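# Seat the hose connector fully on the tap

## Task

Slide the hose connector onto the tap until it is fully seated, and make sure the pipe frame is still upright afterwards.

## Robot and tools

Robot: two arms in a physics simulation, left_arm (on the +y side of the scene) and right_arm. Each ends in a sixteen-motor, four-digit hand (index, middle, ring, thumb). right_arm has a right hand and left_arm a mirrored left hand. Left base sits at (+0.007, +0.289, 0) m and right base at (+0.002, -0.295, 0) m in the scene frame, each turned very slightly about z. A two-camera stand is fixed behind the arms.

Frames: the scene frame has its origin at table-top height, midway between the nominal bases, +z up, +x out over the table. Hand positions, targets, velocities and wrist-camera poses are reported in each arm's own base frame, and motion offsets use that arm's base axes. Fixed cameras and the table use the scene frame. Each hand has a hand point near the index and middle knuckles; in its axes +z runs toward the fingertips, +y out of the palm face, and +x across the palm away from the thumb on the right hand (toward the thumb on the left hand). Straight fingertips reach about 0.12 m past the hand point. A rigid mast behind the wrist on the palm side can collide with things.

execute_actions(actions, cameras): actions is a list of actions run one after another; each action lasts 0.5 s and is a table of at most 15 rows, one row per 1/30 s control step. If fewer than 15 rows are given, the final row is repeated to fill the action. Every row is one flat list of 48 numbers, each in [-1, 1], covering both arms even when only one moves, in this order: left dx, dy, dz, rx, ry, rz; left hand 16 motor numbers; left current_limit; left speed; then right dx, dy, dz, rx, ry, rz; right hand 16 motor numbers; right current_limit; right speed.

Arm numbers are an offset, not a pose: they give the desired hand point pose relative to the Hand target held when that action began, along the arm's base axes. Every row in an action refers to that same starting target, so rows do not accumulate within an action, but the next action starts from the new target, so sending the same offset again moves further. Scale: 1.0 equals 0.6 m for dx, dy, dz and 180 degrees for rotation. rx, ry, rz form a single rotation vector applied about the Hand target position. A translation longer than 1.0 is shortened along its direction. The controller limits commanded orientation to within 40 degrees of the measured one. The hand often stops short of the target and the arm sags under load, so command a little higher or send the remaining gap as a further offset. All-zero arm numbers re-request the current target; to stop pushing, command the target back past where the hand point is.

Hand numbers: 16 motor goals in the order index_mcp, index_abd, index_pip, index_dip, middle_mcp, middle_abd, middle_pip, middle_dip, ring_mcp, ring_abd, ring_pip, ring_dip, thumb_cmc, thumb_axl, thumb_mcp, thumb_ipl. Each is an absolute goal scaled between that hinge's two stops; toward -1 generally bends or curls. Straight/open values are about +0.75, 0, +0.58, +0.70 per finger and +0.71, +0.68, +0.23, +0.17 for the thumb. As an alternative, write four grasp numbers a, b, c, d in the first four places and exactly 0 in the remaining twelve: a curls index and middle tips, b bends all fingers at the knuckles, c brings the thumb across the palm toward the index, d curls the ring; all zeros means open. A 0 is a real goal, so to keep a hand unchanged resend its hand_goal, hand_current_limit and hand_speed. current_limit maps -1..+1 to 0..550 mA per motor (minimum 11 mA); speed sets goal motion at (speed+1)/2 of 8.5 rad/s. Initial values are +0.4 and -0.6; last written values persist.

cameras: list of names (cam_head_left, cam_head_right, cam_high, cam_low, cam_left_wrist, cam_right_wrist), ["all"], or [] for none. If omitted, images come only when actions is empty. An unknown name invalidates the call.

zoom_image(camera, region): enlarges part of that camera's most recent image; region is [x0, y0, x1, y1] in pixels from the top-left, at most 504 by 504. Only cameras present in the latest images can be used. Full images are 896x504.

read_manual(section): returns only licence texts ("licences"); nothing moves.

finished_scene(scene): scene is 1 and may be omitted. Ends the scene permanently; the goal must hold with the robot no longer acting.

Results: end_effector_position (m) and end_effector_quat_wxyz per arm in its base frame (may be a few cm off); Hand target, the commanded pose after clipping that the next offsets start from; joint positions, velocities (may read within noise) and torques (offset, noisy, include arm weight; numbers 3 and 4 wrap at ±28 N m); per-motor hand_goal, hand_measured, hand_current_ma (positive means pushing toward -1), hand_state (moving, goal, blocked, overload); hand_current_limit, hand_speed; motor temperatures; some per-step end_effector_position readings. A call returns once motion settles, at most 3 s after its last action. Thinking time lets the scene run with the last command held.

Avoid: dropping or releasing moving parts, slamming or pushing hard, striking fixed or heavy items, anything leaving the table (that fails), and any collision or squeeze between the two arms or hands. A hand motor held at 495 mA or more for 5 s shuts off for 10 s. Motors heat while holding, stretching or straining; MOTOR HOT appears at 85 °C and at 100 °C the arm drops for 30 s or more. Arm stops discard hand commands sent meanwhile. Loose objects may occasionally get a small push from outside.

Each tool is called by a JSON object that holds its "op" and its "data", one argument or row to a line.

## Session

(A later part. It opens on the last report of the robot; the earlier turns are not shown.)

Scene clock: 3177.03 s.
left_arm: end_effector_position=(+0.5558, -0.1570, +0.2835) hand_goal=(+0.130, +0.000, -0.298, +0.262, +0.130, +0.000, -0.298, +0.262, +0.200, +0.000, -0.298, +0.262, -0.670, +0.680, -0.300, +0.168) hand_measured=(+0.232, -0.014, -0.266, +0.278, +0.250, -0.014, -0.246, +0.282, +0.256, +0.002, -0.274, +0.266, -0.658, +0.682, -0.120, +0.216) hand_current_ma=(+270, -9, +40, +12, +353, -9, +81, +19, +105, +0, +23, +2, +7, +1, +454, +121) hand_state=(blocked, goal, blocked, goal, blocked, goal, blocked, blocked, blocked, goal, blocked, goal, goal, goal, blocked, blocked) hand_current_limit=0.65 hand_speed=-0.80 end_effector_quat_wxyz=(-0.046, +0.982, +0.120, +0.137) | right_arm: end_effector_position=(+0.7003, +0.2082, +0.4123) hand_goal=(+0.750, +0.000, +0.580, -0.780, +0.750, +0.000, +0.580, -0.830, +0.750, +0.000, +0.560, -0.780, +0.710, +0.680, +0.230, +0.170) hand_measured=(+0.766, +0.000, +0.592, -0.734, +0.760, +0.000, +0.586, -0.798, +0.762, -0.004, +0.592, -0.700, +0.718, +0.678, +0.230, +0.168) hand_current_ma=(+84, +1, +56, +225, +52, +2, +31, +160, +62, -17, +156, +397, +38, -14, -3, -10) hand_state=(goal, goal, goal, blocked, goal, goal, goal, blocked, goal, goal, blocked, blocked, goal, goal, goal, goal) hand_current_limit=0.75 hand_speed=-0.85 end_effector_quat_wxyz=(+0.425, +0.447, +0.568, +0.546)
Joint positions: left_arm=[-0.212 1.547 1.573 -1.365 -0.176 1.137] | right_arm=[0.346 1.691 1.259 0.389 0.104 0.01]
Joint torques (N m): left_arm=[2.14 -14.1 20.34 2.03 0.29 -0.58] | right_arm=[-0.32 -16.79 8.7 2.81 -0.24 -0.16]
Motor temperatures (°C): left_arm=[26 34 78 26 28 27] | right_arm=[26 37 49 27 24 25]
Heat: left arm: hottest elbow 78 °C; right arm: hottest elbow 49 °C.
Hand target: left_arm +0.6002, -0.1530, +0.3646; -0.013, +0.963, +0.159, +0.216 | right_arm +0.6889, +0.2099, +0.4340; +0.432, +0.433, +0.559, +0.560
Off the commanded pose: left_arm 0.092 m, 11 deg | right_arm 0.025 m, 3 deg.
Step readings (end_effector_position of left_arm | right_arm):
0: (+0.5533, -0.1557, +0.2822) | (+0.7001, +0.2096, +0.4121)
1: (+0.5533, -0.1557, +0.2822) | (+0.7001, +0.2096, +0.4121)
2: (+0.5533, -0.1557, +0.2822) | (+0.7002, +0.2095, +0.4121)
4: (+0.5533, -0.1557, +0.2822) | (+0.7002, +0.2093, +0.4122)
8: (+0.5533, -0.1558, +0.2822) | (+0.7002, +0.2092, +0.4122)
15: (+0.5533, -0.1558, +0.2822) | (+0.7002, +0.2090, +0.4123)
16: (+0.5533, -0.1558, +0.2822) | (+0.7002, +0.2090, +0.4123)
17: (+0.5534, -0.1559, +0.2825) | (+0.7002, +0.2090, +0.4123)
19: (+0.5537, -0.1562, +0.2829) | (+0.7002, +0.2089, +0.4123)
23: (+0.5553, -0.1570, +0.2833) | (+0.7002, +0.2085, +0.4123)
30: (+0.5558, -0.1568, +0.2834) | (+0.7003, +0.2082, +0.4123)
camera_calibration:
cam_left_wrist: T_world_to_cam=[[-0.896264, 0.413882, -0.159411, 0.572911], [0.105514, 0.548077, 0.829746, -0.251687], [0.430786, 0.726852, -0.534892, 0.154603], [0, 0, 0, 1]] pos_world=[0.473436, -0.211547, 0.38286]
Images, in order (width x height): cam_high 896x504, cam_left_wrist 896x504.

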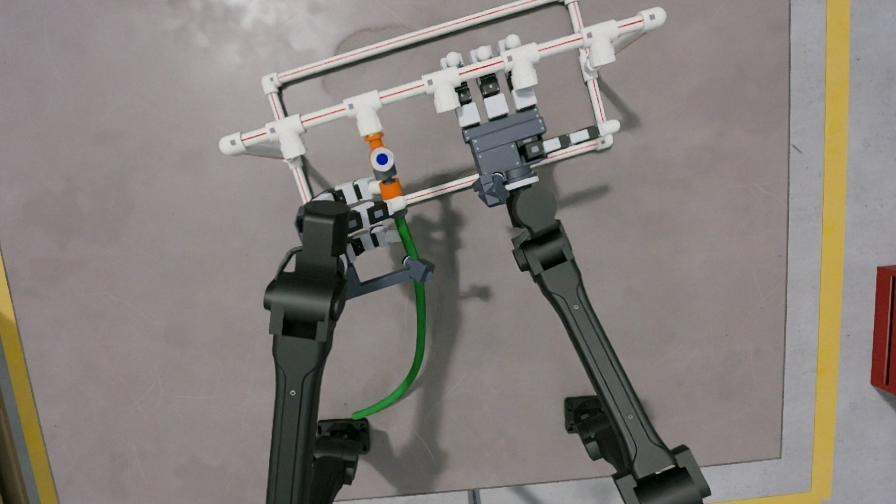

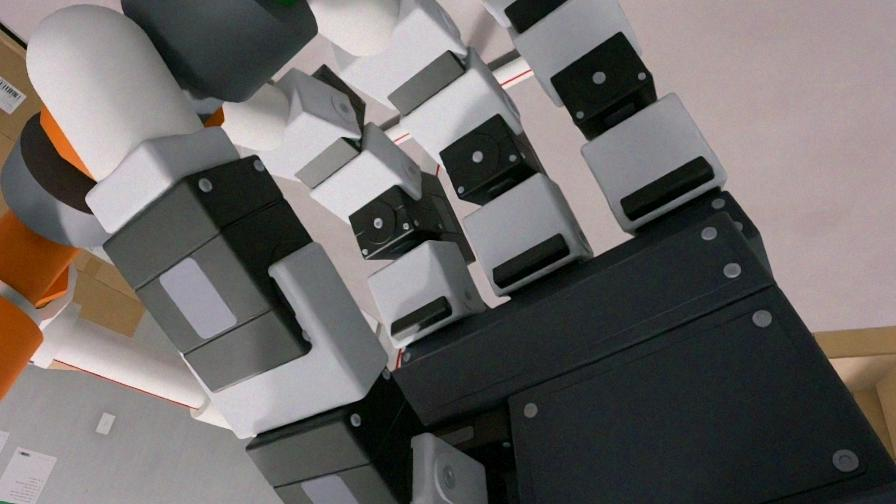

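{"op": "execute_actions", "data": {
  "actions": [],
  "cameras": ["cam_right_wrist","cam_low"]
}}

{"op": "zoom_image", "data": {
  "camera": "cam_low",
  "region": [420, 160, 500, 220]
}}

Scene clock: 3216.80 s.
left_arm: end_effector_position=(+0.5558, -0.1567, +0.2835) hand_goal=(+0.130, +0.000, -0.298, +0.262, +0.130, +0.000, -0.298, +0.262, +0.200, +0.000, -0.298, +0.262, -0.670, +0.680, -0.300, +0.168) hand_measured=(+0.232, -0.014, -0.266, +0.278, +0.250, -0.014, -0.246, +0.282, +0.256, +0.002, -0.274, +0.266, -0.658, +0.682, -0.120, +0.216) hand_current_ma=(+270, -9, +40, +12, +353, -9, +81, +19, +105, +0, +23, +2, +7, +1, +454, +121) hand_state=(blocked, goal, blocked, goal, blocked, goal, blocked, blocked, blocked, goal, blocked, goal, goal, goal, blocked, blocked) hand_current_limit=0.65 hand_speed=-0.80 end_effector_quat_wxyz=(-0.046, +0.982, +0.120, +0.137) | right_arm: end_effector_position=(+0.7003, +0.2082, +0.4123) hand_goal=(+0.750, +0.000, +0.580, -0.780, +0.750, +0.000, +0.580, -0.830, +0.750, +0.000, +0.560, -0.780, +0.710, +0.680, +0.230, +0.170) hand_measured=(+0.766, +0.000, +0.592, -0.734, +0.760, +0.000, +0.586, -0.798, +0.762, -0.004, +0.592, -0.700, +0.718, +0.678, +0.230, +0.168) hand_current_ma=(+84, +1, +56, +225, +52, +2, +31, +160, +62, -17, +156, +397, +38, -14, -3, -10) hand_state=(goal, goal, goal, blocked, goal, goal, goal, blocked, goal, goal, blocked, blocked, goal, goal, goal, goal) hand_current_limit=0.75 hand_speed=-0.85 end_effector_quat_wxyz=(+0.425, +0.447, +0.568, +0.546)
Joint positions: left_arm=[-0.211 1.547 1.573 -1.365 -0.176 1.137] | right_arm=[0.346 1.691 1.259 0.389 0.104 0.01]
Joint velocities: within noise
Joint torques (N m): left_arm=[1.73 -13.92 20.4 1.99 0.32 -0.59] | right_arm=[-0.32 -16.79 8.7 2.81 -0.25 -0.16]
Motor temperatures (°C): left_arm=[26 37 80 26 28 27] | right_arm=[26 37 49 27 24 25]
Heat: left arm: hottest elbow 80 °C; right arm: hottest elbow 49 °C.
Hand target: left_arm +0.6001, -0.1527, +0.3645; -0.013, +0.963, +0.159, +0.216 | right_arm +0.6889, +0.2099, +0.4340; +0.432, +0.433, +0.559, +0.560
Off the commanded pose: left_arm 0.093 m, 11 deg | right_arm 0.025 m, 3 deg.
camera_calibration:
cam_right_wrist: T_world_to_cam=[[0.173472, -0.752711, 0.635086, -0.199239], [-0.646071, -0.573685, -0.503466, 0.732047], [0.743303, -0.322973, -0.585823, -0.0831795], [0, 0, 0, 1]] pos_world=[0.569345, 0.24313, 0.446366]
Images, in order (width x height): cam_low 896x504, cam_right_wrist 896x504.

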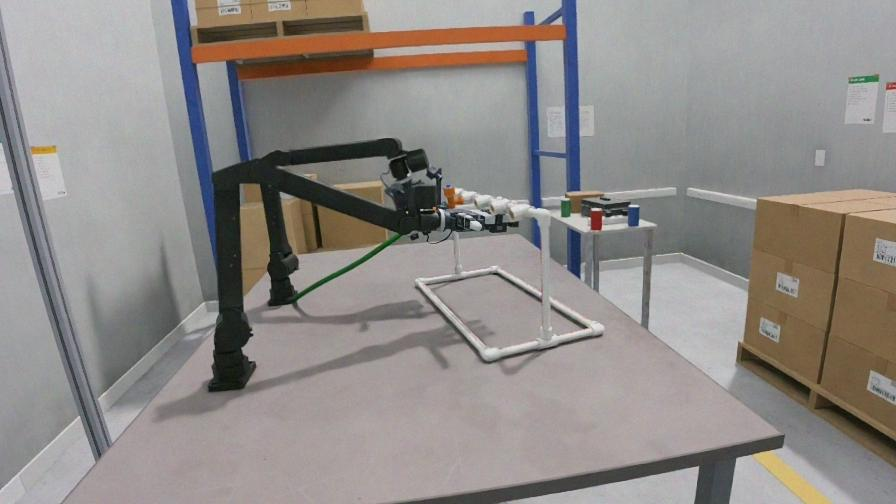

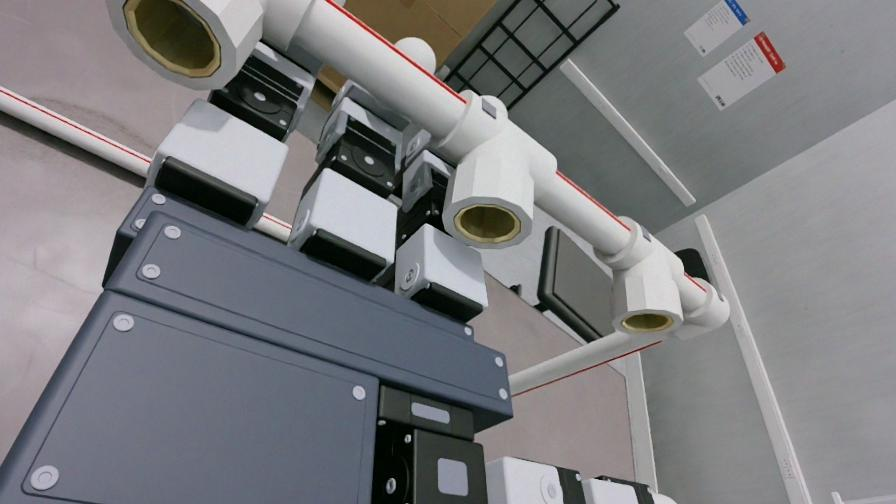

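Scaled by 6.300.

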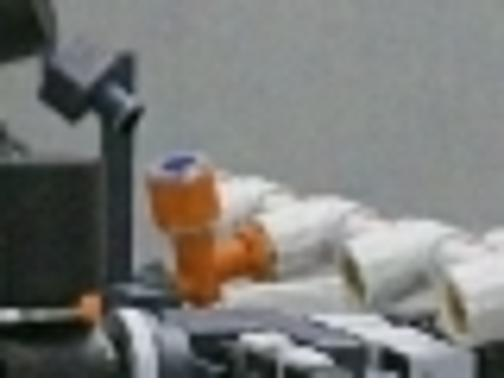

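{"op": "execute_actions", "data": {
  "actions": [
    [[-0.025,-0.006,-0.025,0,0,0,0.13,0,-0.299,0.261,0.13,0,-0.299,0.261,0.2,0,-0.299,0.261,-0.671,0.68,-0.3,0.168,0.65,-0.8,0,0,0,0,0,0,0.75,0,0.58,-0.2,0.75,0,0.58,-0.2,0.75,0,0.58,-0.2,0.71,0.68,0.23,0.17,0.4,-0.7]],
    [[0,0,0,0,0,0,0.13,0,-0.299,0.261,0.13,0,-0.299,0.261,0.2,0,-0.299,0.261,-0.671,0.68,-0.3,0.168,0.65,-0.8,0,0,0,0,0,0,0.75,0,0.58,0.5,0.75,0,0.58,0.5,0.75,0,0.58,0.5,0.71,0.68,0.23,0.17,0.4,-0.7]]
  ],
  "cameras": ["cam_high"]
}}

Scene clock: 3353.33 s.
left_arm: end_effector_position=(+0.5614, -0.1569, +0.2860) hand_goal=(+0.130, +0.000, -0.298, +0.262, +0.130, +0.000, -0.298, +0.262, +0.200, +0.000, -0.298, +0.262, -0.670, +0.680, -0.300, +0.168) hand_measured=(+0.232, -0.014, -0.258, +0.280, +0.250, -0.014, -0.246, +0.284, +0.256, +0.002, -0.280, +0.264, -0.656, +0.682, -0.120, +0.216) hand_current_ma=(+270, -9, +57, +17, +353, -9, +86, +20, +105, +0, +16, +0, +11, +1, +454, +121) hand_state=(blocked, goal, blocked, goal, blocked, goal, blocked, blocked, blocked, goal, goal, goal, goal, goal, blocked, blocked) hand_current_limit=0.65 hand_speed=-0.80 end_effector_quat_wxyz=(-0.044, +0.980, +0.123, +0.148) | right_arm: end_effector_position=(+0.7001, +0.2091, +0.4126) hand_goal=(+0.750, +0.000, +0.580, +0.500, +0.750, +0.000, +0.580, +0.500, +0.750, +0.000, +0.580, +0.500, +0.710, +0.680, +0.230, +0.170) hand_measured=(+0.766, +0.000, +0.586, +0.498, +0.760, +0.000, +0.586, +0.498, +0.762, -0.002, +0.588, +0.498, +0.718, +0.678, +0.230, +0.168) hand_current_ma=(+84, +1, +34, -11, +52, +2, +31, -12, +62, -9, +40, -10, +38, -14, -3, -10) hand_state=(goal, goal, goal, goal, goal, goal, goal, goal, goal, goal, goal, goal, goal, goal, goal, goal) hand_current_limit=0.40 hand_speed=-0.70 end_effector_quat_wxyz=(+0.424, +0.445, +0.568, +0.547)
Joint positions: left_arm=[-0.211 1.547 1.573 -1.343 -0.18 1.132] | right_arm=[0.346 1.691 1.259 0.389 0.099 0.01]
Joint torques (N m): left_arm=[1.26 -15.97 14.9 2.56 0.29 -0.68] | right_arm=[-0.38 -16.73 8.72 2.81 -0.05 -0.15]
Motor temperatures (°C): left_arm=[26 38 85 26 28 28] | right_arm=[26 38 48 27 24 25]
Heat: left arm: hottest elbow 85 °C; right arm: hottest elbow 48 °C. Fold the left arm in close to its base, or ease its load, before you think long.
Hand target: left_arm +0.5851, -0.1564, +0.3496; -0.013, +0.963, +0.159, +0.216 | right_arm +0.6889, +0.2099, +0.4338; +0.432, +0.433, +0.559, +0.559
Off the commanded pose: left_arm 0.068 m, 10 deg | right_arm 0.024 m, 2 deg.
MOTOR HOT: joint 3 (elbow) of the left arm reports 85 °C; the controller stops that arm at 100 °C. To cool a motor, set the load down, stop pushing, or move to a pose that needs little force.
Step readings (end_effector_position of left_arm | right_arm):
0: (+0.5558, -0.1567, +0.2835) | (+0.7003, +0.2082, +0.4123)
1: (+0.5558, -0.1567, +0.2835) | (+0.7003, +0.2082, +0.4123)
2: (+0.5558, -0.1567, +0.2835) | (+0.7003, +0.2082, +0.4123)
4: (+0.5562, -0.1567, +0.2836) | (+0.7003, +0.2083, +0.4123)
8: (+0.5598, -0.1568, +0.2852) | (+0.7002, +0.2091, +0.4123)
15: (+0.5614, -0.1569, +0.2860) | (+0.7001, +0.2091, +0.4126)
16: (+0.5614, -0.1569, +0.2860) | (+0.7001, +0.2091, +0.4126)
17: (+0.5614, -0.1569, +0.2860) | (+0.7001, +0.2091, +0.4126)
19: (+0.5614, -0.1569, +0.2860) | (+0.7001, +0.2091, +0.4126)
23: (+0.5614, -0.1569, +0.2860) | (+0.7001, +0.2091, +0.4126)
30: (+0.5614, -0.1569, +0.2860) | (+0.7001, +0.2091, +0.4126)
Images, in order (width x height): cam_high 896x504.

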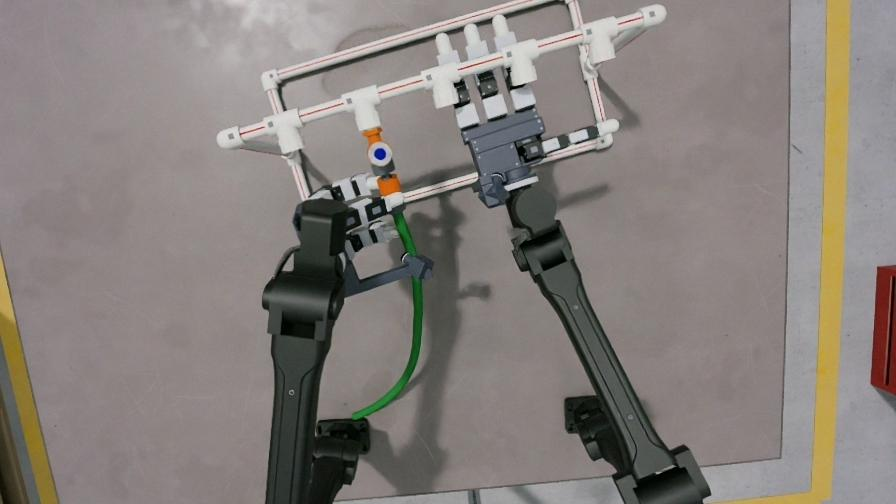

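{"op": "execute_actions", "data": {
  "actions": [
    [[0,0,-0.01,0,0,0,0.13,0,-0.299,0.261,0.13,0,-0.299,0.261,0.2,0,-0.299,0.261,-0.671,0.68,-0.3,0.168,0.65,-0.8,0.0167,0.045,0,0,0,0.028,0.75,0,0.58,0.5,0.75,0,0.58,0.5,0.75,0,0.58,0.5,0.71,0.68,0.23,0.17,0.4,-0.7]],
    [[0,0,0,0,0,0,0.13,0,-0.299,0.261,0.13,0,-0.299,0.261,0.2,0,-0.299,0.261,-0.671,0.68,-0.3,0.168,0.65,-0.8,0,0.045,0,0,0,0.028,0.75,0,0.58,0.5,0.75,0,0.58,0.5,0.75,0,0.58,0.5,0.71,0.68,0.23,0.17,0.4,-0.7]]
  ],
  "cameras": ["cam_high"]
}}

Scene clock: 3363.83 s.
left_arm: end_effector_position=(+0.5644, -0.1572, +0.2875) hand_goal=(+0.130, +0.000, -0.298, +0.262, +0.130, +0.000, -0.298, +0.262, +0.200, +0.000, -0.298, +0.262, -0.670, +0.680, -0.300, +0.168) hand_measured=(+0.232, -0.014, -0.256, +0.282, +0.250, -0.014, -0.246, +0.284, +0.256, +0.002, -0.282, +0.262, -0.654, +0.682, -0.120, +0.216) hand_current_ma=(+270, -9, +60, +17, +353, -9, +86, +20, +105, +0, +12, +0, +13, +1, +454, +121) hand_state=(blocked, goal, blocked, goal, blocked, goal, blocked, blocked, blocked, goal, goal, goal, goal, goal, blocked, blocked) hand_current_limit=0.65 hand_speed=-0.80 end_effector_quat_wxyz=(-0.043, +0.979, +0.124, +0.154) | right_arm: end_effector_position=(+0.6883, +0.2542, +0.4124) hand_goal=(+0.750, +0.000, +0.580, +0.500, +0.750, +0.000, +0.580, +0.500, +0.750, +0.000, +0.580, +0.500, +0.710, +0.680, +0.230, +0.170) hand_measured=(+0.766, +0.000, +0.586, +0.498, +0.760, +0.000, +0.586, +0.498, +0.762, -0.002, +0.588, +0.498, +0.718, +0.678, +0.230, +0.168) hand_current_ma=(+84, +1, +34, -11, +52, +2, +31, -12, +62, -8, +40, -10, +38, -14, -3, -10) hand_state=(goal, goal, goal, goal, goal, goal, goal, goal, goal, goal, goal, goal, goal, goal, goal, goal) hand_current_limit=0.40 hand_speed=-0.70 end_effector_quat_wxyz=(+0.372, +0.395, +0.604, +0.583)
Joint positions: left_arm=[-0.211 1.547 1.573 -1.33 -0.182 1.131] | right_arm=[0.375 1.691 1.259 0.389 -0.048 0.008]
Joint torques (N m): left_arm=[0.97 -15.56 13.82 2.73 0.32 -0.67] | right_arm=[-0.26 -13.16 13.59 2.24 -0.05 -0.14]
Motor temperatures (°C): left_arm=[26 38 83 27 28 28] | right_arm=[26 37 48 27 24 25]
Heat: left arm: hottest elbow 83 °C; right arm: hottest elbow 48 °C. Fold the left arm in close to its base, or ease its load, before you think long.
Hand target: left_arm +0.5851, -0.1564, +0.3435; -0.013, +0.963, +0.159, +0.216 | right_arm +0.6989, +0.2640, +0.4338; +0.381, +0.382, +0.595, +0.595
Off the commanded pose: left_arm 0.060 m, 9 deg | right_arm 0.026 m, 3 deg.
MOTOR HOT: still on. Joint 3 (elbow) of the left arm reports 83 °C.
Step readings (end_effector_position of left_arm | right_arm):
0: (+0.5614, -0.1569, +0.2860) | (+0.7001, +0.2091, +0.4126)
1: (+0.5614, -0.1569, +0.2860) | (+0.7000, +0.2096, +0.4126)
2: (+0.5615, -0.1569, +0.2861) | (+0.6998, +0.2114, +0.4125)
4: (+0.5623, -0.1570, +0.2865) | (+0.6990, +0.2168, +0.4125)
8: (+0.5641, -0.1572, +0.2873) | (+0.6971, +0.2246, +0.4125)
15: (+0.5644, -0.1572, +0.2875) | (+0.6961, +0.2281, +0.4125)
16: (+0.5644, -0.1572, +0.2875) | (+0.6960, +0.2289, +0.4125)
17: (+0.5644, -0.1572, +0.2875) | (+0.6954, +0.2311, +0.4125)
19: (+0.5644, -0.1572, +0.2875) | (+0.6937, +0.2377, +0.4125)
23: (+0.5644, -0.1572, +0.2875) | (+0.6909, +0.2467, +0.4124)
30: (+0.5644, -0.1572, +0.2875) | (+0.6883, +0.2542, +0.4124)
Images, in order (width x height): cam_high 896x504.

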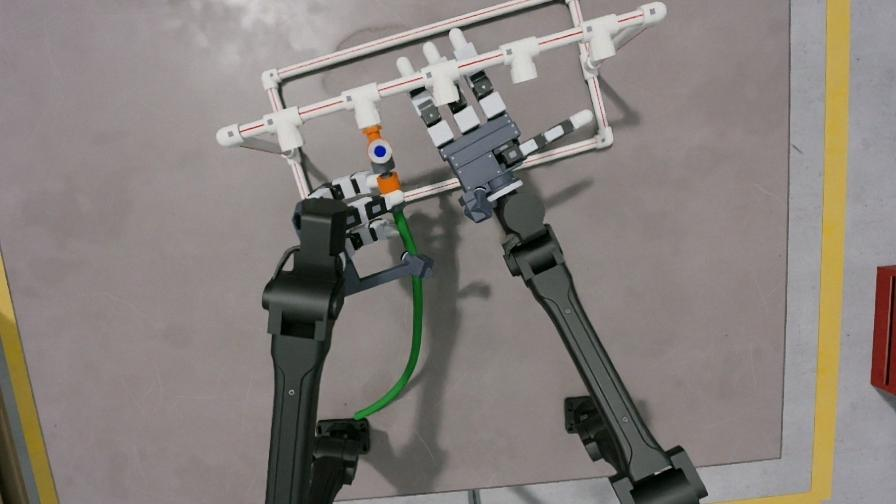

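{"op": "execute_actions", "data": {
  "actions": [
    [[0,0,0,0,0,0,0.13,0,-0.299,0.261,0.13,0,-0.299,0.261,0.2,0,-0.299,0.261,-0.671,0.68,-0.3,0.168,0.65,-0.8,0.025,0.045,0,0,0,0.025,0.75,0,0.58,0.5,0.75,0,0.58,0.5,0.75,0,0.58,0.5,0.71,0.68,0.23,0.17,0.4,-0.7]]
  ],
  "cameras": ["cam_high"]
}}

{"op": "zoom_image", "data": {
  "camera": "cam_high",
  "region": [340, 20, 540, 220]
}}

Scene clock: 3375.03 s.
left_arm: end_effector_position=(+0.5651, -0.1572, +0.2878) hand_goal=(+0.130, +0.000, -0.298, +0.262, +0.130, +0.000, -0.298, +0.262, +0.200, +0.000, -0.298, +0.262, -0.670, +0.680, -0.300, +0.168) hand_measured=(+0.232, -0.014, -0.256, +0.282, +0.250, -0.014, -0.246, +0.284, +0.256, +0.002, -0.284, +0.262, -0.654, +0.684, -0.122, +0.216) hand_current_ma=(+270, -9, +61, +18, +353, -9, +86, +20, +105, +0, +11, +0, +13, +1, +454, +121) hand_state=(blocked, goal, blocked, goal, blocked, goal, blocked, blocked, blocked, goal, goal, goal, goal, goal, blocked, blocked) hand_current_limit=0.65 hand_speed=-0.80 end_effector_quat_wxyz=(-0.043, +0.979, +0.125, +0.155) | right_arm: end_effector_position=(+0.7029, +0.2781, +0.4137) hand_goal=(+0.750, +0.000, +0.580, +0.500, +0.750, +0.000, +0.580, +0.500, +0.750, +0.000, +0.580, +0.500, +0.710, +0.680, +0.230, +0.170) hand_measured=(+0.766, +0.000, +0.586, +0.498, +0.764, +0.000, +0.586, +0.498, +0.762, -0.002, +0.588, +0.498, +0.718, +0.678, +0.230, +0.168) hand_current_ma=(+84, +1, +34, -11, +69, +2, +31, -12, +62, -8, +40, -10, +38, -14, -3, -10) hand_state=(goal, goal, goal, goal, goal, goal, goal, goal, goal, goal, goal, goal, goal, goal, goal, goal) hand_current_limit=0.40 hand_speed=-0.70 end_effector_quat_wxyz=(+0.352, +0.371, +0.615, +0.600)
Joint positions: left_arm=[-0.211 1.547 1.573 -1.328 -0.182 1.13] | right_arm=[0.381 1.746 1.329 0.385 -0.117 0.008]
Joint torques (N m): left_arm=[0.97 -15.56 13.74 2.66 0.35 -0.67] | right_arm=[-0.03 -13.98 13.94 1.65 -0.07 -0.14]
Motor temperatures (°C): left_arm=[26 38 80 27 28 28] | right_arm=[26 36 51 27 24 25]
Heat: left arm: hottest elbow 80 °C; right arm: hottest elbow 51 °C.
Hand target: left_arm +0.5851, -0.1564, +0.3436; -0.013, +0.963, +0.159, +0.216 | right_arm +0.7139, +0.2909, +0.4340; +0.358, +0.358, +0.610, +0.610
Off the commanded pose: left_arm 0.059 m, 9 deg | right_arm 0.026 m, 2 deg.
MOTOR HOT: cleared for the motors of the left arm.
Step readings (end_effector_position of left_arm | right_arm):
0: (+0.5644, -0.1572, +0.2875) | (+0.6883, +0.2542, +0.4124)
1: (+0.5644, -0.1572, +0.2875) | (+0.6881, +0.2547, +0.4124)
2: (+0.5644, -0.1572, +0.2875) | (+0.6882, +0.2565, +0.4125)
4: (+0.5645, -0.1572, +0.2875) | (+0.6901, +0.2632, +0.4136)
8: (+0.5651, -0.1572, +0.2878) | (+0.6985, +0.2723, +0.4123)
15: (+0.5651, -0.1572, +0.2878) | (+0.7027, +0.2770, +0.4099)
Images, in order (width x height): cam_high 896x504.

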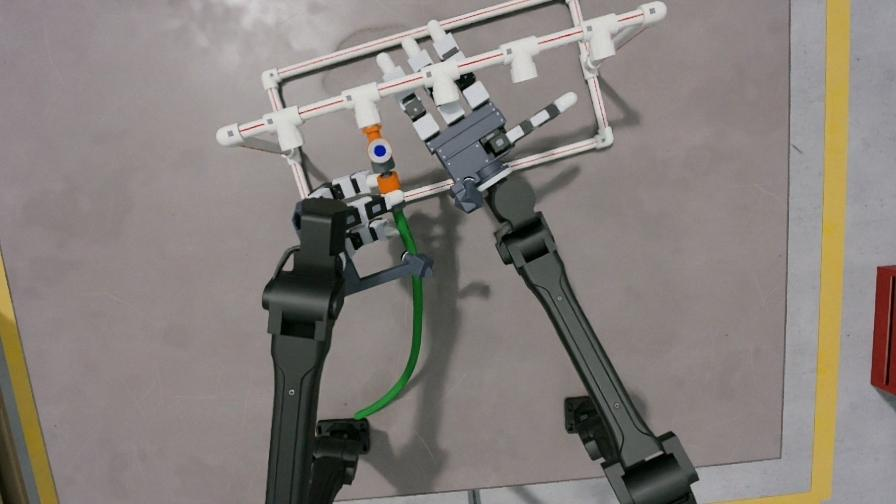

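Scaled by 2.520.

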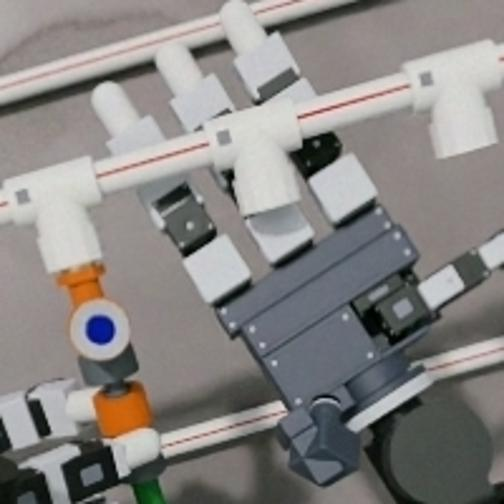

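{"op": "execute_actions", "data": {
  "actions": [
    [[0,0,0,0,0,0,0.13,0,-0.299,0.261,0.13,0,-0.299,0.261,0.2,0,-0.299,0.261,-0.671,0.68,-0.3,0.168,0.65,-0.8,0.04,0.022,0.0,0,0,0,0.75,0,0.58,0.5,0.75,0,0.58,0.5,0.75,0,0.58,0.5,0.71,0.68,0.23,0.17,0.4,-0.7]]
  ],
  "cameras": ["cam_high"]
}}

{"op": "zoom_image", "data": {
  "camera": "cam_high",
  "region": [340, 20, 540, 220]
}}

Scene clock: 3386.83 s.
left_arm: end_effector_position=(+0.5660, -0.1572, +0.2883) hand_goal=(+0.130, +0.000, -0.298, +0.262, +0.130, +0.000, -0.298, +0.262, +0.200, +0.000, -0.298, +0.262, -0.670, +0.680, -0.300, +0.168) hand_measured=(+0.232, -0.014, -0.254, +0.282, +0.250, -0.014, -0.246, +0.284, +0.256, +0.002, -0.284, +0.262, -0.654, +0.684, -0.122, +0.216) hand_current_ma=(+270, -9, +62, +18, +353, -9, +86, +20, +105, +0, +10, +0, +13, +1, +454, +121) hand_state=(blocked, goal, blocked, blocked, blocked, goal, blocked, blocked, blocked, goal, goal, goal, goal, goal, blocked, blocked) hand_current_limit=0.65 hand_speed=-0.80 end_effector_quat_wxyz=(-0.042, +0.979, +0.126, +0.156) | right_arm: end_effector_position=(+0.7273, +0.2910, +0.4123) hand_goal=(+0.750, +0.000, +0.580, +0.500, +0.750, +0.000, +0.580, +0.500, +0.750, +0.000, +0.580, +0.500, +0.710, +0.680, +0.230, +0.170) hand_measured=(+0.766, +0.000, +0.586, +0.498, +0.764, +0.000, +0.586, +0.498, +0.762, -0.002, +0.588, +0.498, +0.718, +0.678, +0.230, +0.168) hand_current_ma=(+84, +1, +33, -11, +69, +2, +31, -12, +62, -8, +40, -10, +38, -14, -3, -10) hand_state=(goal, goal, goal, goal, goal, goal, goal, goal, goal, goal, goal, goal, goal, goal, goal, goal) hand_current_limit=0.40 hand_speed=-0.70 end_effector_quat_wxyz=(+0.350, +0.371, +0.617, +0.600)
Joint positions: left_arm=[-0.211 1.547 1.573 -1.325 -0.182 1.127] | right_arm=[0.385 1.812 1.421 0.356 -0.116 0.008]
Joint torques (N m): left_arm=[1.2 -15.44 13.79 2.55 0.32 -0.63] | right_arm=[0.03 -15.03 14.2 1.69 0.08 -0.14]
Motor temperatures (°C): left_arm=[26 39 77 27 28 28] | right_arm=[26 36 55 27 24 25]
Heat: left arm: hottest elbow 77 °C; right arm: hottest elbow 55 °C.
Hand target: left_arm +0.5851, -0.1564, +0.3436; -0.013, +0.963, +0.159, +0.216 | right_arm +0.7380, +0.3041, +0.4338; +0.358, +0.358, +0.610, +0.610
Off the commanded pose: left_arm 0.059 m, 9 deg | right_arm 0.027 m, 2 deg.
Step readings (end_effector_position of left_arm | right_arm):
0: (+0.5651, -0.1572, +0.2878) | (+0.7029, +0.2781, +0.4137)
1: (+0.5651, -0.1572, +0.2878) | (+0.7030, +0.2782, +0.4136)
2: (+0.5651, -0.1572, +0.2878) | (+0.7040, +0.2785, +0.4136)
4: (+0.5655, -0.1572, +0.2880) | (+0.7084, +0.2812, +0.4137)
8: (+0.5659, -0.1572, +0.2882) | (+0.7208, +0.2883, +0.4119)
15: (+0.5659, -0.1572, +0.2882) | (+0.7269, +0.2908, +0.4095)
Images, in order (width x height): cam_high 896x504.

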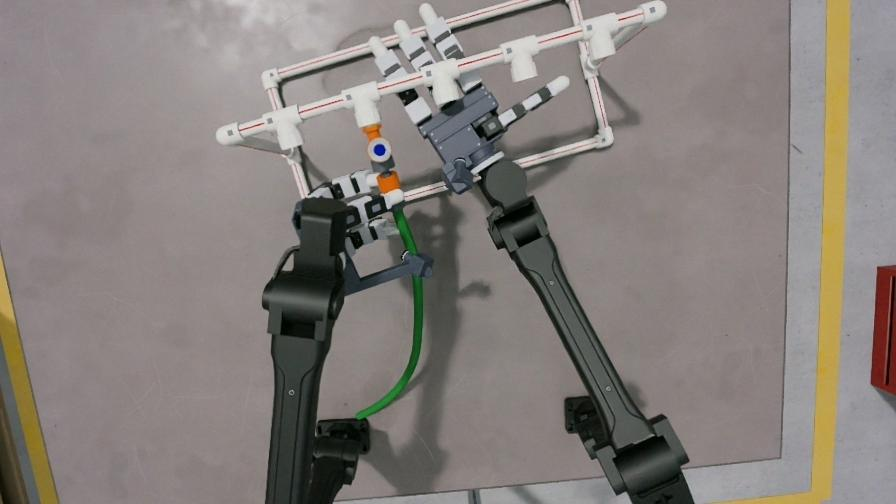

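Scaled by 2.520.

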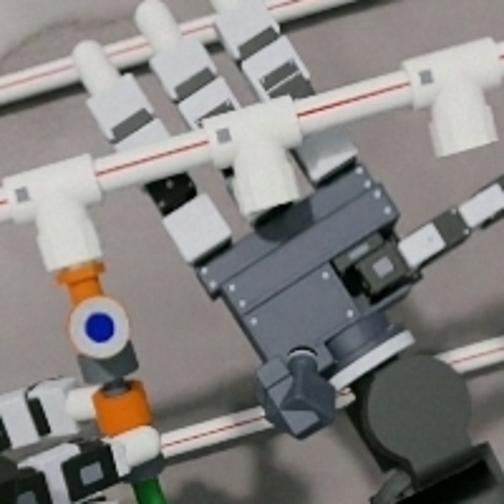

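{"op": "execute_actions", "data": {
  "actions": [
    [[0,0,0,0,0,0,0.13,0,-0.299,0.261,0.13,0,-0.299,0.261,0.2,0,-0.299,0.261,-0.671,0.68,-0.3,0.168,0.65,-0.8,0,0,0,0,0,0,0.75,0,0.58,-0.2,0.75,0,0.58,-0.2,0.75,0,0.58,-0.2,0.71,0.68,0.23,0.17,0.4,-0.6]],
    [[0,0,0,0,0,0,0.13,0,-0.299,0.261,0.13,0,-0.299,0.261,0.2,0,-0.299,0.261,-0.671,0.68,-0.3,0.168,0.65,-0.8,0,0,0,0,0,0,0.75,0,0.58,-0.6,0.75,0,0.58,-0.6,0.75,0,0.58,-0.65,0.71,0.68,0.23,0.17,0.4,-0.6]]
  ],
  "cameras": ["cam_high"]
}}

{"op": "zoom_image", "data": {
  "camera": "cam_high",
  "region": [340, 20, 540, 220]
}}

Scene clock: 3398.60 s.
left_arm: end_effector_position=(+0.5660, -0.1572, +0.2883) hand_goal=(+0.130, +0.000, -0.298, +0.262, +0.130, +0.000, -0.298, +0.262, +0.200, +0.000, -0.298, +0.262, -0.670, +0.680, -0.300, +0.168) hand_measured=(+0.232, -0.014, -0.254, +0.282, +0.250, -0.014, -0.246, +0.284, +0.256, +0.002, -0.284, +0.262, -0.654, +0.684, -0.122, +0.216) hand_current_ma=(+270, -9, +62, +18, +353, -9, +86, +20, +105, +0, +10, +0, +13, +1, +454, +121) hand_state=(blocked, goal, blocked, blocked, blocked, goal, blocked, blocked, blocked, goal, goal, goal, goal, goal, blocked, blocked) hand_current_limit=0.65 hand_speed=-0.80 end_effector_quat_wxyz=(-0.042, +0.979, +0.126, +0.156) | right_arm: end_effector_position=(+0.7273, +0.2910, +0.4123) hand_goal=(+0.750, +0.000, +0.580, -0.600, +0.750, +0.000, +0.580, -0.600, +0.750, +0.000, +0.580, -0.650, +0.710, +0.680, +0.230, +0.170) hand_measured=(+0.766, +0.000, +0.586, -0.598, +0.764, +0.000, +0.586, -0.598, +0.762, -0.002, +0.588, -0.648, +0.718, +0.678, +0.230, +0.168) hand_current_ma=(+84, +1, +33, +13, +69, +2, +31, +14, +62, -8, +39, +12, +38, -14, -3, -10) hand_state=(goal, goal, goal, goal, goal, goal, goal, goal, goal, goal, goal, goal, goal, goal, goal, goal) hand_current_limit=0.40 hand_speed=-0.60 end_effector_quat_wxyz=(+0.350, +0.371, +0.617, +0.600)
Joint positions: left_arm=[-0.211 1.547 1.573 -1.325 -0.182 1.127] | right_arm=[0.385 1.812 1.421 0.356 -0.116 0.008]
Joint torques (N m): left_arm=[0.85 -15.97 13.97 2.56 0.33 -0.65] | right_arm=[0.03 -14.92 14.34 1.65 0.08 -0.14]
Motor temperatures (°C): left_arm=[26 39 74 27 28 28] | right_arm=[26 35 58 27 24 25]
Heat: left arm: hottest elbow 74 °C; right arm: hottest elbow 58 °C.
Hand target: left_arm +0.5851, -0.1564, +0.3436; -0.013, +0.963, +0.159, +0.216 | right_arm +0.7380, +0.3041, +0.4338; +0.358, +0.358, +0.610, +0.610
Off the commanded pose: left_arm 0.059 m, 9 deg | right_arm 0.027 m, 2 deg.
Step readings (end_effector_position of left_arm | right_arm):
0: (+0.5660, -0.1572, +0.2883) | (+0.7273, +0.2910, +0.4123)
1: (+0.5660, -0.1572, +0.2883) | (+0.7273, +0.2910, +0.4123)
2: (+0.5660, -0.1572, +0.2883) | (+0.7273, +0.2910, +0.4123)
4: (+0.5660, -0.1572, +0.2883) | (+0.7273, +0.2910, +0.4123)
8: (+0.5660, -0.1572, +0.2883) | (+0.7273, +0.2910, +0.4123)
15: (+0.5660, -0.1572, +0.2883) | (+0.7273, +0.2910, +0.4123)
16: (+0.5660, -0.1572, +0.2883) | (+0.7273, +0.2910, +0.4123)
17: (+0.5660, -0.1572, +0.2883) | (+0.7273, +0.2910, +0.4123)
19: (+0.5660, -0.1572, +0.2883) | (+0.7273, +0.2910, +0.4123)
23: (+0.5660, -0.1572, +0.2883) | (+0.7273, +0.2910, +0.4123)
30: (+0.5660, -0.1572, +0.2883) | (+0.7273, +0.2910, +0.4123)
Images, in order (width x height): cam_high 896x504.

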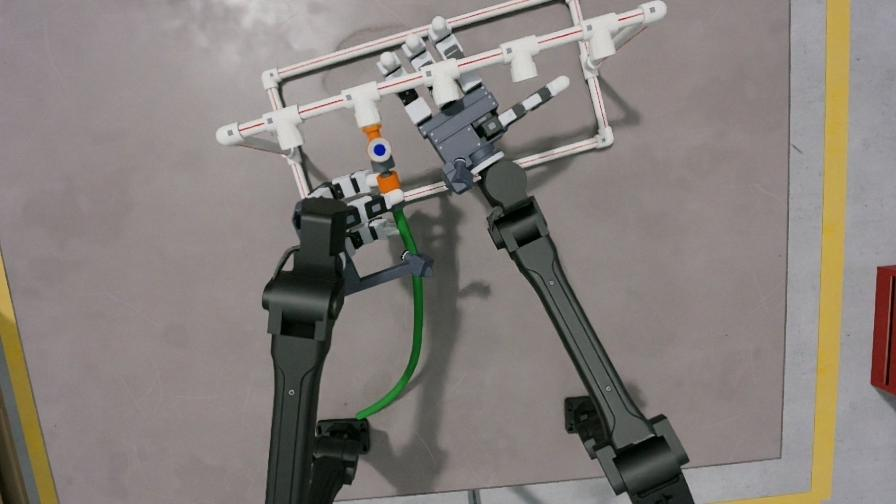

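Scaled by 2.520.

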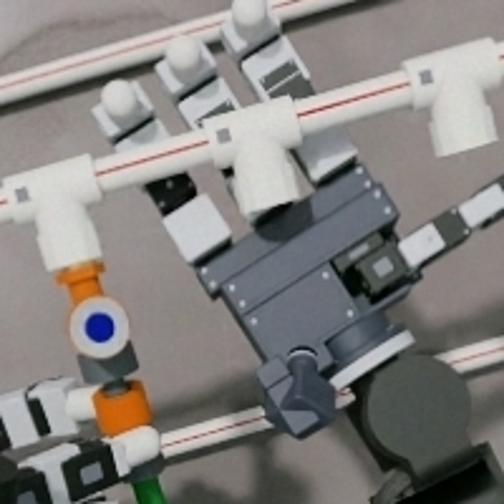

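{"op": "execute_actions", "data": {
  "actions": [
    [[0,0,0,0,0,0,0.13,0,-0.299,0.261,0.13,0,-0.299,0.261,0.2,0,-0.299,0.261,-0.671,0.68,-0.3,0.168,0.65,-0.8,-0.067,-0.042,0,0,0,0,0.75,0,0.58,-0.7,0.75,0,0.58,-0.7,0.75,0,0.58,-0.7,0.71,0.68,0.23,0.17,0.4,-0.6]]
  ],
  "cameras": ["cam_high"]
}}

{"op": "zoom_image", "data": {
  "camera": "cam_high",
  "region": [340, 20, 540, 220]
}}

Scene clock: 3409.37 s.
left_arm: end_effector_position=(+0.5660, -0.1571, +0.2882) hand_goal=(+0.130, +0.000, -0.298, +0.262, +0.130, +0.000, -0.298, +0.262, +0.200, +0.000, -0.298, +0.262, -0.670, +0.680, -0.300, +0.168) hand_measured=(+0.232, -0.014, -0.254, +0.282, +0.250, -0.016, -0.244, +0.284, +0.256, +0.002, -0.284, +0.262, -0.654, +0.684, -0.122, +0.216) hand_current_ma=(+270, -9, +63, +18, +353, -9, +86, +20, +105, +0, +10, +0, +13, +1, +454, +121) hand_state=(blocked, goal, blocked, blocked, blocked, goal, blocked, blocked, blocked, goal, goal, goal, goal, goal, blocked, blocked) hand_current_limit=0.65 hand_speed=-0.80 end_effector_quat_wxyz=(-0.042, +0.979, +0.127, +0.157) | right_arm: end_effector_position=(+0.7092, +0.2853, +0.4068) hand_goal=(+0.750, +0.000, +0.580, -0.700, +0.750, +0.000, +0.580, -0.700, +0.750, +0.000, +0.580, -0.700, +0.710, +0.680, +0.230, +0.170) hand_measured=(+0.766, +0.000, +0.586, -0.698, +0.764, +0.000, +0.586, -0.698, +0.770, +0.000, +0.594, -0.694, +0.718, +0.678, +0.230, +0.168) hand_current_ma=(+84, +1, +31, +12, +69, +2, +30, +14, +109, +2, +67, +34, +38, -14, -3, -10) hand_state=(goal, goal, goal, goal, goal, goal, goal, goal, blocked, goal, goal, goal, goal, goal, goal, goal) hand_current_limit=0.40 hand_speed=-0.60 end_effector_quat_wxyz=(+0.344, +0.371, +0.623, +0.597)
Joint positions: left_arm=[-0.211 1.547 1.573 -1.325 -0.183 1.127] | right_arm=[0.385 1.765 1.35 0.363 -0.125 0.008]
Joint torques (N m): left_arm=[1.2 -15.68 13.9 2.51 0.37 -0.64] | right_arm=[-0.97 -18.26 8.69 2.96 -0.1 -0.14]
Motor temperatures (°C): left_arm=[26 39 73 27 28 28] | right_arm=[26 35 60 27 24 25]
Heat: left arm: hottest elbow 73 °C; right arm: hottest elbow 60 °C.
Hand target: left_arm +0.5851, -0.1564, +0.3435; -0.013, +0.963, +0.159, +0.216 | right_arm +0.6977, +0.2789, +0.4338; +0.358, +0.358, +0.610, +0.610
Off the commanded pose: left_arm 0.059 m, 9 deg | right_arm 0.030 m, 3 deg.
Step readings (end_effector_position of left_arm | right_arm):
0: (+0.5660, -0.1572, +0.2883) | (+0.7273, +0.2910, +0.4123)
1: (+0.5660, -0.1572, +0.2883) | (+0.7273, +0.2910, +0.4123)
2: (+0.5660, -0.1572, +0.2883) | (+0.7273, +0.2911, +0.4123)
4: (+0.5660, -0.1572, +0.2883) | (+0.7264, +0.2912, +0.4112)
8: (+0.5660, -0.1572, +0.2883) | (+0.7159, +0.2879, +0.4058)
15: (+0.5660, -0.1572, +0.2883) | (+0.7095, +0.2854, +0.4071)
Images, in order (width x height): cam_high 896x504.

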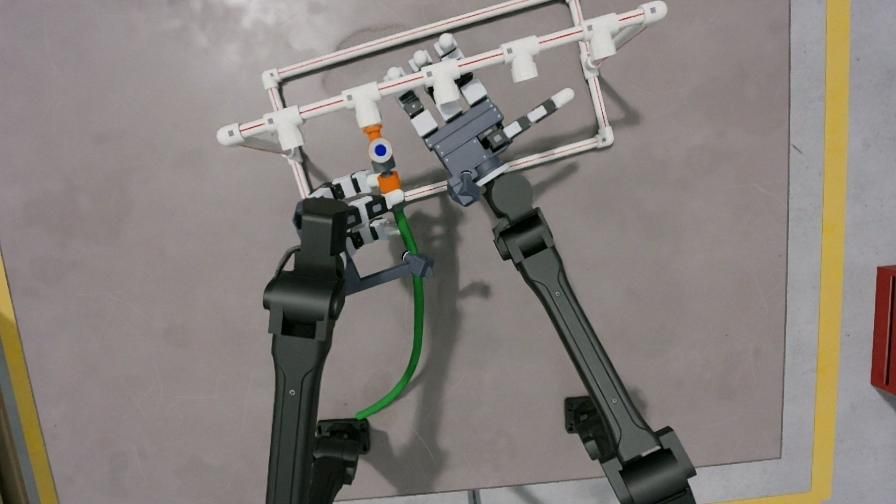

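Scaled by 2.520.

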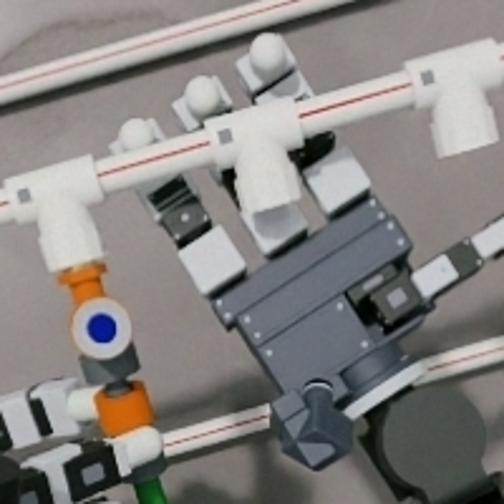

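{"op": "execute_actions", "data": {
  "actions": [
    [[0,0,0,0,0,0,0.13,0,-0.299,0.261,0.13,0,-0.299,0.261,0.2,0,-0.299,0.261,-0.671,0.68,-0.3,0.168,0.75,-0.8,0,0,0,0,0,0,0.75,0,0.58,-0.75,0.75,0,0.58,-0.95,0.75,0,0.56,-0.85,0.71,0.68,0.23,0.17,0.75,-0.75]]
  ],
  "cameras": ["cam_high"]
}}

{"op": "zoom_image", "data": {
  "camera": "cam_high",
  "region": [340, 20, 540, 220]
}}

Scene clock: 3423.40 s.
left_arm: end_effector_position=(+0.5651, -0.1583, +0.2880) hand_goal=(+0.130, +0.000, -0.298, +0.262, +0.130, +0.000, -0.298, +0.262, +0.200, +0.000, -0.298, +0.262, -0.670, +0.680, -0.300, +0.168) hand_measured=(+0.232, -0.016, -0.252, +0.286, +0.250, -0.018, -0.244, +0.284, +0.254, -0.002, -0.284, +0.262, -0.656, +0.684, -0.126, +0.216) hand_current_ma=(+270, -11, +69, +23, +353, -12, +87, +20, +100, -1, +10, +0, +10, +1, +481, +121) hand_state=(blocked, goal, blocked, blocked, blocked, goal, blocked, blocked, blocked, goal, goal, goal, goal, goal, blocked, blocked) hand_current_limit=0.75 hand_speed=-0.80 end_effector_quat_wxyz=(-0.042, +0.979, +0.121, +0.156) | right_arm: end_effector_position=(+0.7095, +0.2842, +0.4072) hand_goal=(+0.750, +0.000, +0.580, -0.750, +0.750, +0.000, +0.580, -0.950, +0.750, +0.000, +0.560, -0.850, +0.710, +0.680, +0.230, +0.170) hand_measured=(+0.766, +0.000, +0.586, -0.748, +0.764, +0.000, +0.586, -0.946, +0.774, +0.006, +0.594, -0.788, +0.718, +0.678, +0.230, +0.168) hand_current_ma=(+84, +1, +31, +12, +69, +2, +30, +24, +128, +23, +166, +305, +38, -14, -3, -10) hand_state=(goal, goal, goal, goal, goal, goal, goal, goal, blocked, goal, blocked, blocked, goal, goal, goal, goal) hand_current_limit=0.75 hand_speed=-0.75 end_effector_quat_wxyz=(+0.346, +0.373, +0.621, +0.596)
Joint positions: left_arm=[-0.212 1.547 1.573 -1.325 -0.181 1.137] | right_arm=[0.385 1.765 1.35 0.364 -0.12 0.008]
Joint torques (N m): left_arm=[0.97 -15.74 13.76 2.55 0.33 -0.73] | right_arm=[-0.91 -18.26 8.65 2.92 -0.29 -0.13]
Motor temperatures (°C): left_arm=[26 39 71 27 28 28] | right_arm=[26 35 56 27 24 25]
Heat: left arm: hottest elbow 71 °C; right arm: hottest elbow 56 °C.
Hand target: left_arm +0.5851, -0.1565, +0.3435; -0.013, +0.963, +0.158, +0.216 | right_arm +0.6976, +0.2790, +0.4339; +0.358, +0.358, +0.610, +0.610
Off the commanded pose: left_arm 0.059 m, 9 deg | right_arm 0.030 m, 3 deg.
Step readings (end_effector_position of left_arm | right_arm):
0: (+0.5660, -0.1571, +0.2882) | (+0.7092, +0.2853, +0.4068)
1: (+0.5660, -0.1571, +0.2882) | (+0.7092, +0.2853, +0.4068)
2: (+0.5660, -0.1571, +0.2882) | (+0.7092, +0.2853, +0.4068)
4: (+0.5660, -0.1571, +0.2882) | (+0.7093, +0.2850, +0.4068)
8: (+0.5652, -0.1582, +0.2881) | (+0.7095, +0.2842, +0.4072)
15: (+0.5651, -0.1583, +0.2880) | (+0.7095, +0.2842, +0.4072)
Images, in order (width x height): cam_high 896x504.

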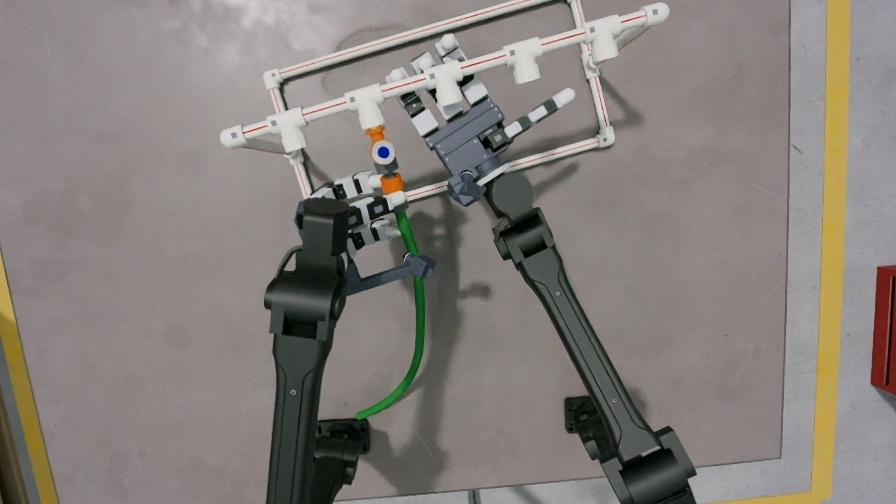

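Scaled by 2.520.

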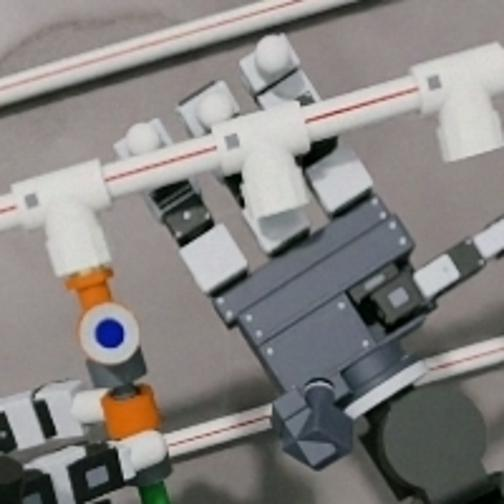

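{"op": "execute_actions", "data": {
  "actions": [
    [[0.03,0.008,0.03,0,0,0,0.13,0,-0.299,0.261,0.13,0,-0.299,0.261,0.2,0,-0.299,0.261,-0.671,0.68,-0.3,0.168,0.75,-0.8,0,0,0,0,0,0,0.75,0,0.58,-0.75,0.75,0,0.58,-0.98,0.75,0,0.55,-0.89,0.71,0.68,0.23,0.17,0.75,-0.75]],
    [[0.02,0.006,0.017,0,0,0,0.13,0,-0.299,0.261,0.13,0,-0.299,0.261,0.2,0,-0.299,0.261,-0.671,0.68,-0.3,0.168,0.75,-0.8,0,0,0,0,0,0,0.75,0,0.58,-0.75,0.75,0,0.58,-0.98,0.75,0,0.55,-0.89,0.71,0.68,0.23,0.17,0.75,-0.75]]
  ],
  "cameras": ["cam_high","cam_left_wrist"]
}}

{"op": "zoom_image", "data": {
  "camera": "cam_high",
  "region": [340, 20, 540, 220]
}}

{"op": "zoom_image", "data": {
  "camera": "cam_left_wrist",
  "region": [0, 60, 200, 260]
}}

Scene clock: 3434.43 s.
left_arm: end_effector_position=(+0.5676, -0.1576, +0.2877) hand_goal=(+0.130, +0.000, -0.298, +0.262, +0.130, +0.000, -0.298, +0.262, +0.200, +0.000, -0.298, +0.262, -0.670, +0.680, -0.300, +0.168) hand_measured=(+0.232, -0.016, -0.252, +0.282, +0.250, -0.018, -0.242, +0.284, +0.252, -0.004, -0.280, +0.266, -0.680, +0.680, -0.126, +0.216) hand_current_ma=(+270, -11, +69, +18, +353, -12, +94, +20, +93, -1, +14, +2, -6, +0, +481, +121) hand_state=(blocked, goal, blocked, blocked, blocked, goal, blocked, blocked, blocked, goal, goal, goal, goal, goal, blocked, blocked) hand_current_limit=0.75 hand_speed=-0.80 end_effector_quat_wxyz=(-0.045, +0.984, +0.110, +0.133) | right_arm: end_effector_position=(+0.7096, +0.2839, +0.4072) hand_goal=(+0.750, +0.000, +0.580, -0.750, +0.750, +0.000, +0.580, -0.980, +0.750, +0.000, +0.550, -0.890, +0.710, +0.680, +0.230, +0.170) hand_measured=(+0.766, +0.000, +0.586, -0.748, +0.764, +0.000, +0.586, -0.978, +0.778, +0.006, +0.594, -0.832, +0.718, +0.678, +0.230, +0.168) hand_current_ma=(+84, +1, +31, +12, +69, +2, +30, +13, +150, +25, +216, +291, +38, -14, -3, -10) hand_state=(goal, goal, goal, goal, goal, goal, goal, goal, blocked, goal, blocked, blocked, goal, goal, goal, goal) hand_current_limit=0.75 hand_speed=-0.75 end_effector_quat_wxyz=(+0.347, +0.373, +0.621, +0.596)
Joint positions: left_arm=[-0.203 1.585 1.631 -1.389 -0.167 1.164] | right_arm=[0.385 1.765 1.35 0.364 -0.118 0.008]
Joint torques (N m): left_arm=[2.61 -14.62 20.71 1.96 0.22 -0.7] | right_arm=[-0.91 -18.32 8.65 2.93 -0.34 -0.14]
Motor temperatures (°C): left_arm=[26 39 71 27 28 28] | right_arm=[26 35 53 27 24 25]
Heat: left arm: hottest elbow 71 °C; right arm: hottest elbow 53 °C.
Hand target: left_arm +0.6151, -0.1480, +0.3718; -0.013, +0.963, +0.159, +0.216 | right_arm +0.6976, +0.2791, +0.4339; +0.358, +0.358, +0.610, +0.610
Off the commanded pose: left_arm 0.097 m, 12 deg | right_arm 0.030 m, 3 deg.
Step readings (end_effector_position of left_arm | right_arm):
0: (+0.5651, -0.1583, +0.2880) | (+0.7095, +0.2842, +0.4072)
1: (+0.5651, -0.1583, +0.2880) | (+0.7095, +0.2842, +0.4072)
2: (+0.5647, -0.1584, +0.2871) | (+0.7095, +0.2842, +0.4072)
4: (+0.5632, -0.1589, +0.2849) | (+0.7095, +0.2842, +0.4072)
8: (+0.5630, -0.1588, +0.2849) | (+0.7095, +0.2842, +0.4072)
15: (+0.5631, -0.1587, +0.2853) | (+0.7095, +0.2842, +0.4072)
16: (+0.5631, -0.1588, +0.2854) | (+0.7095, +0.2842, +0.4072)
17: (+0.5632, -0.1587, +0.2855) | (+0.7095, +0.2842, +0.4072)
19: (+0.5635, -0.1586, +0.2859) | (+0.7095, +0.2842, +0.4072)
23: (+0.5659, -0.1581, +0.2870) | (+0.7096, +0.2839, +0.4072)
30: (+0.5676, -0.1578, +0.2876) | (+0.7096, +0.2839, +0.4072)
camera_calibration:
cam_left_wrist: T_world_to_cam=[[-0.889468, 0.431275, -0.151156, 0.580821], [0.124086, 0.546252, 0.828379, -0.266511], [0.439828, 0.718061, -0.539388, 0.146993], [0, 0, 0, 1]] pos_world=[0.48504, -0.210462, 0.387853]
Images, in order (width x height): cam_high 896x504, cam_left_wrist 896x504.

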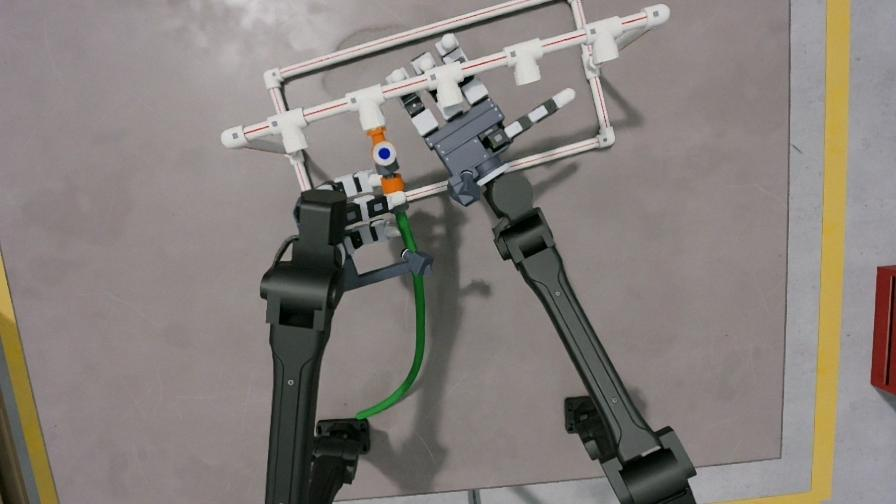

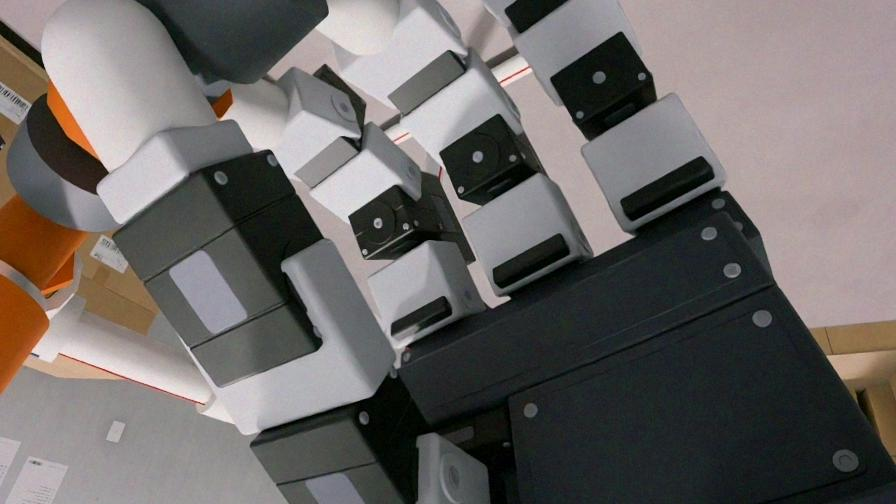

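Scaled by 2.520.

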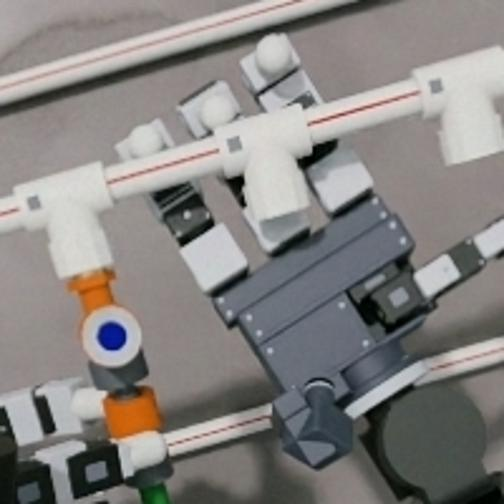

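Scaled by 2.520.

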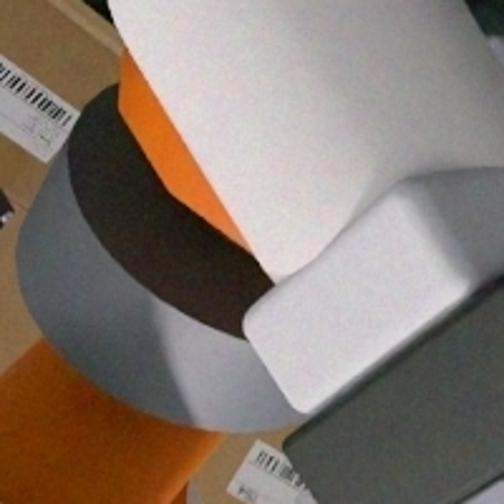

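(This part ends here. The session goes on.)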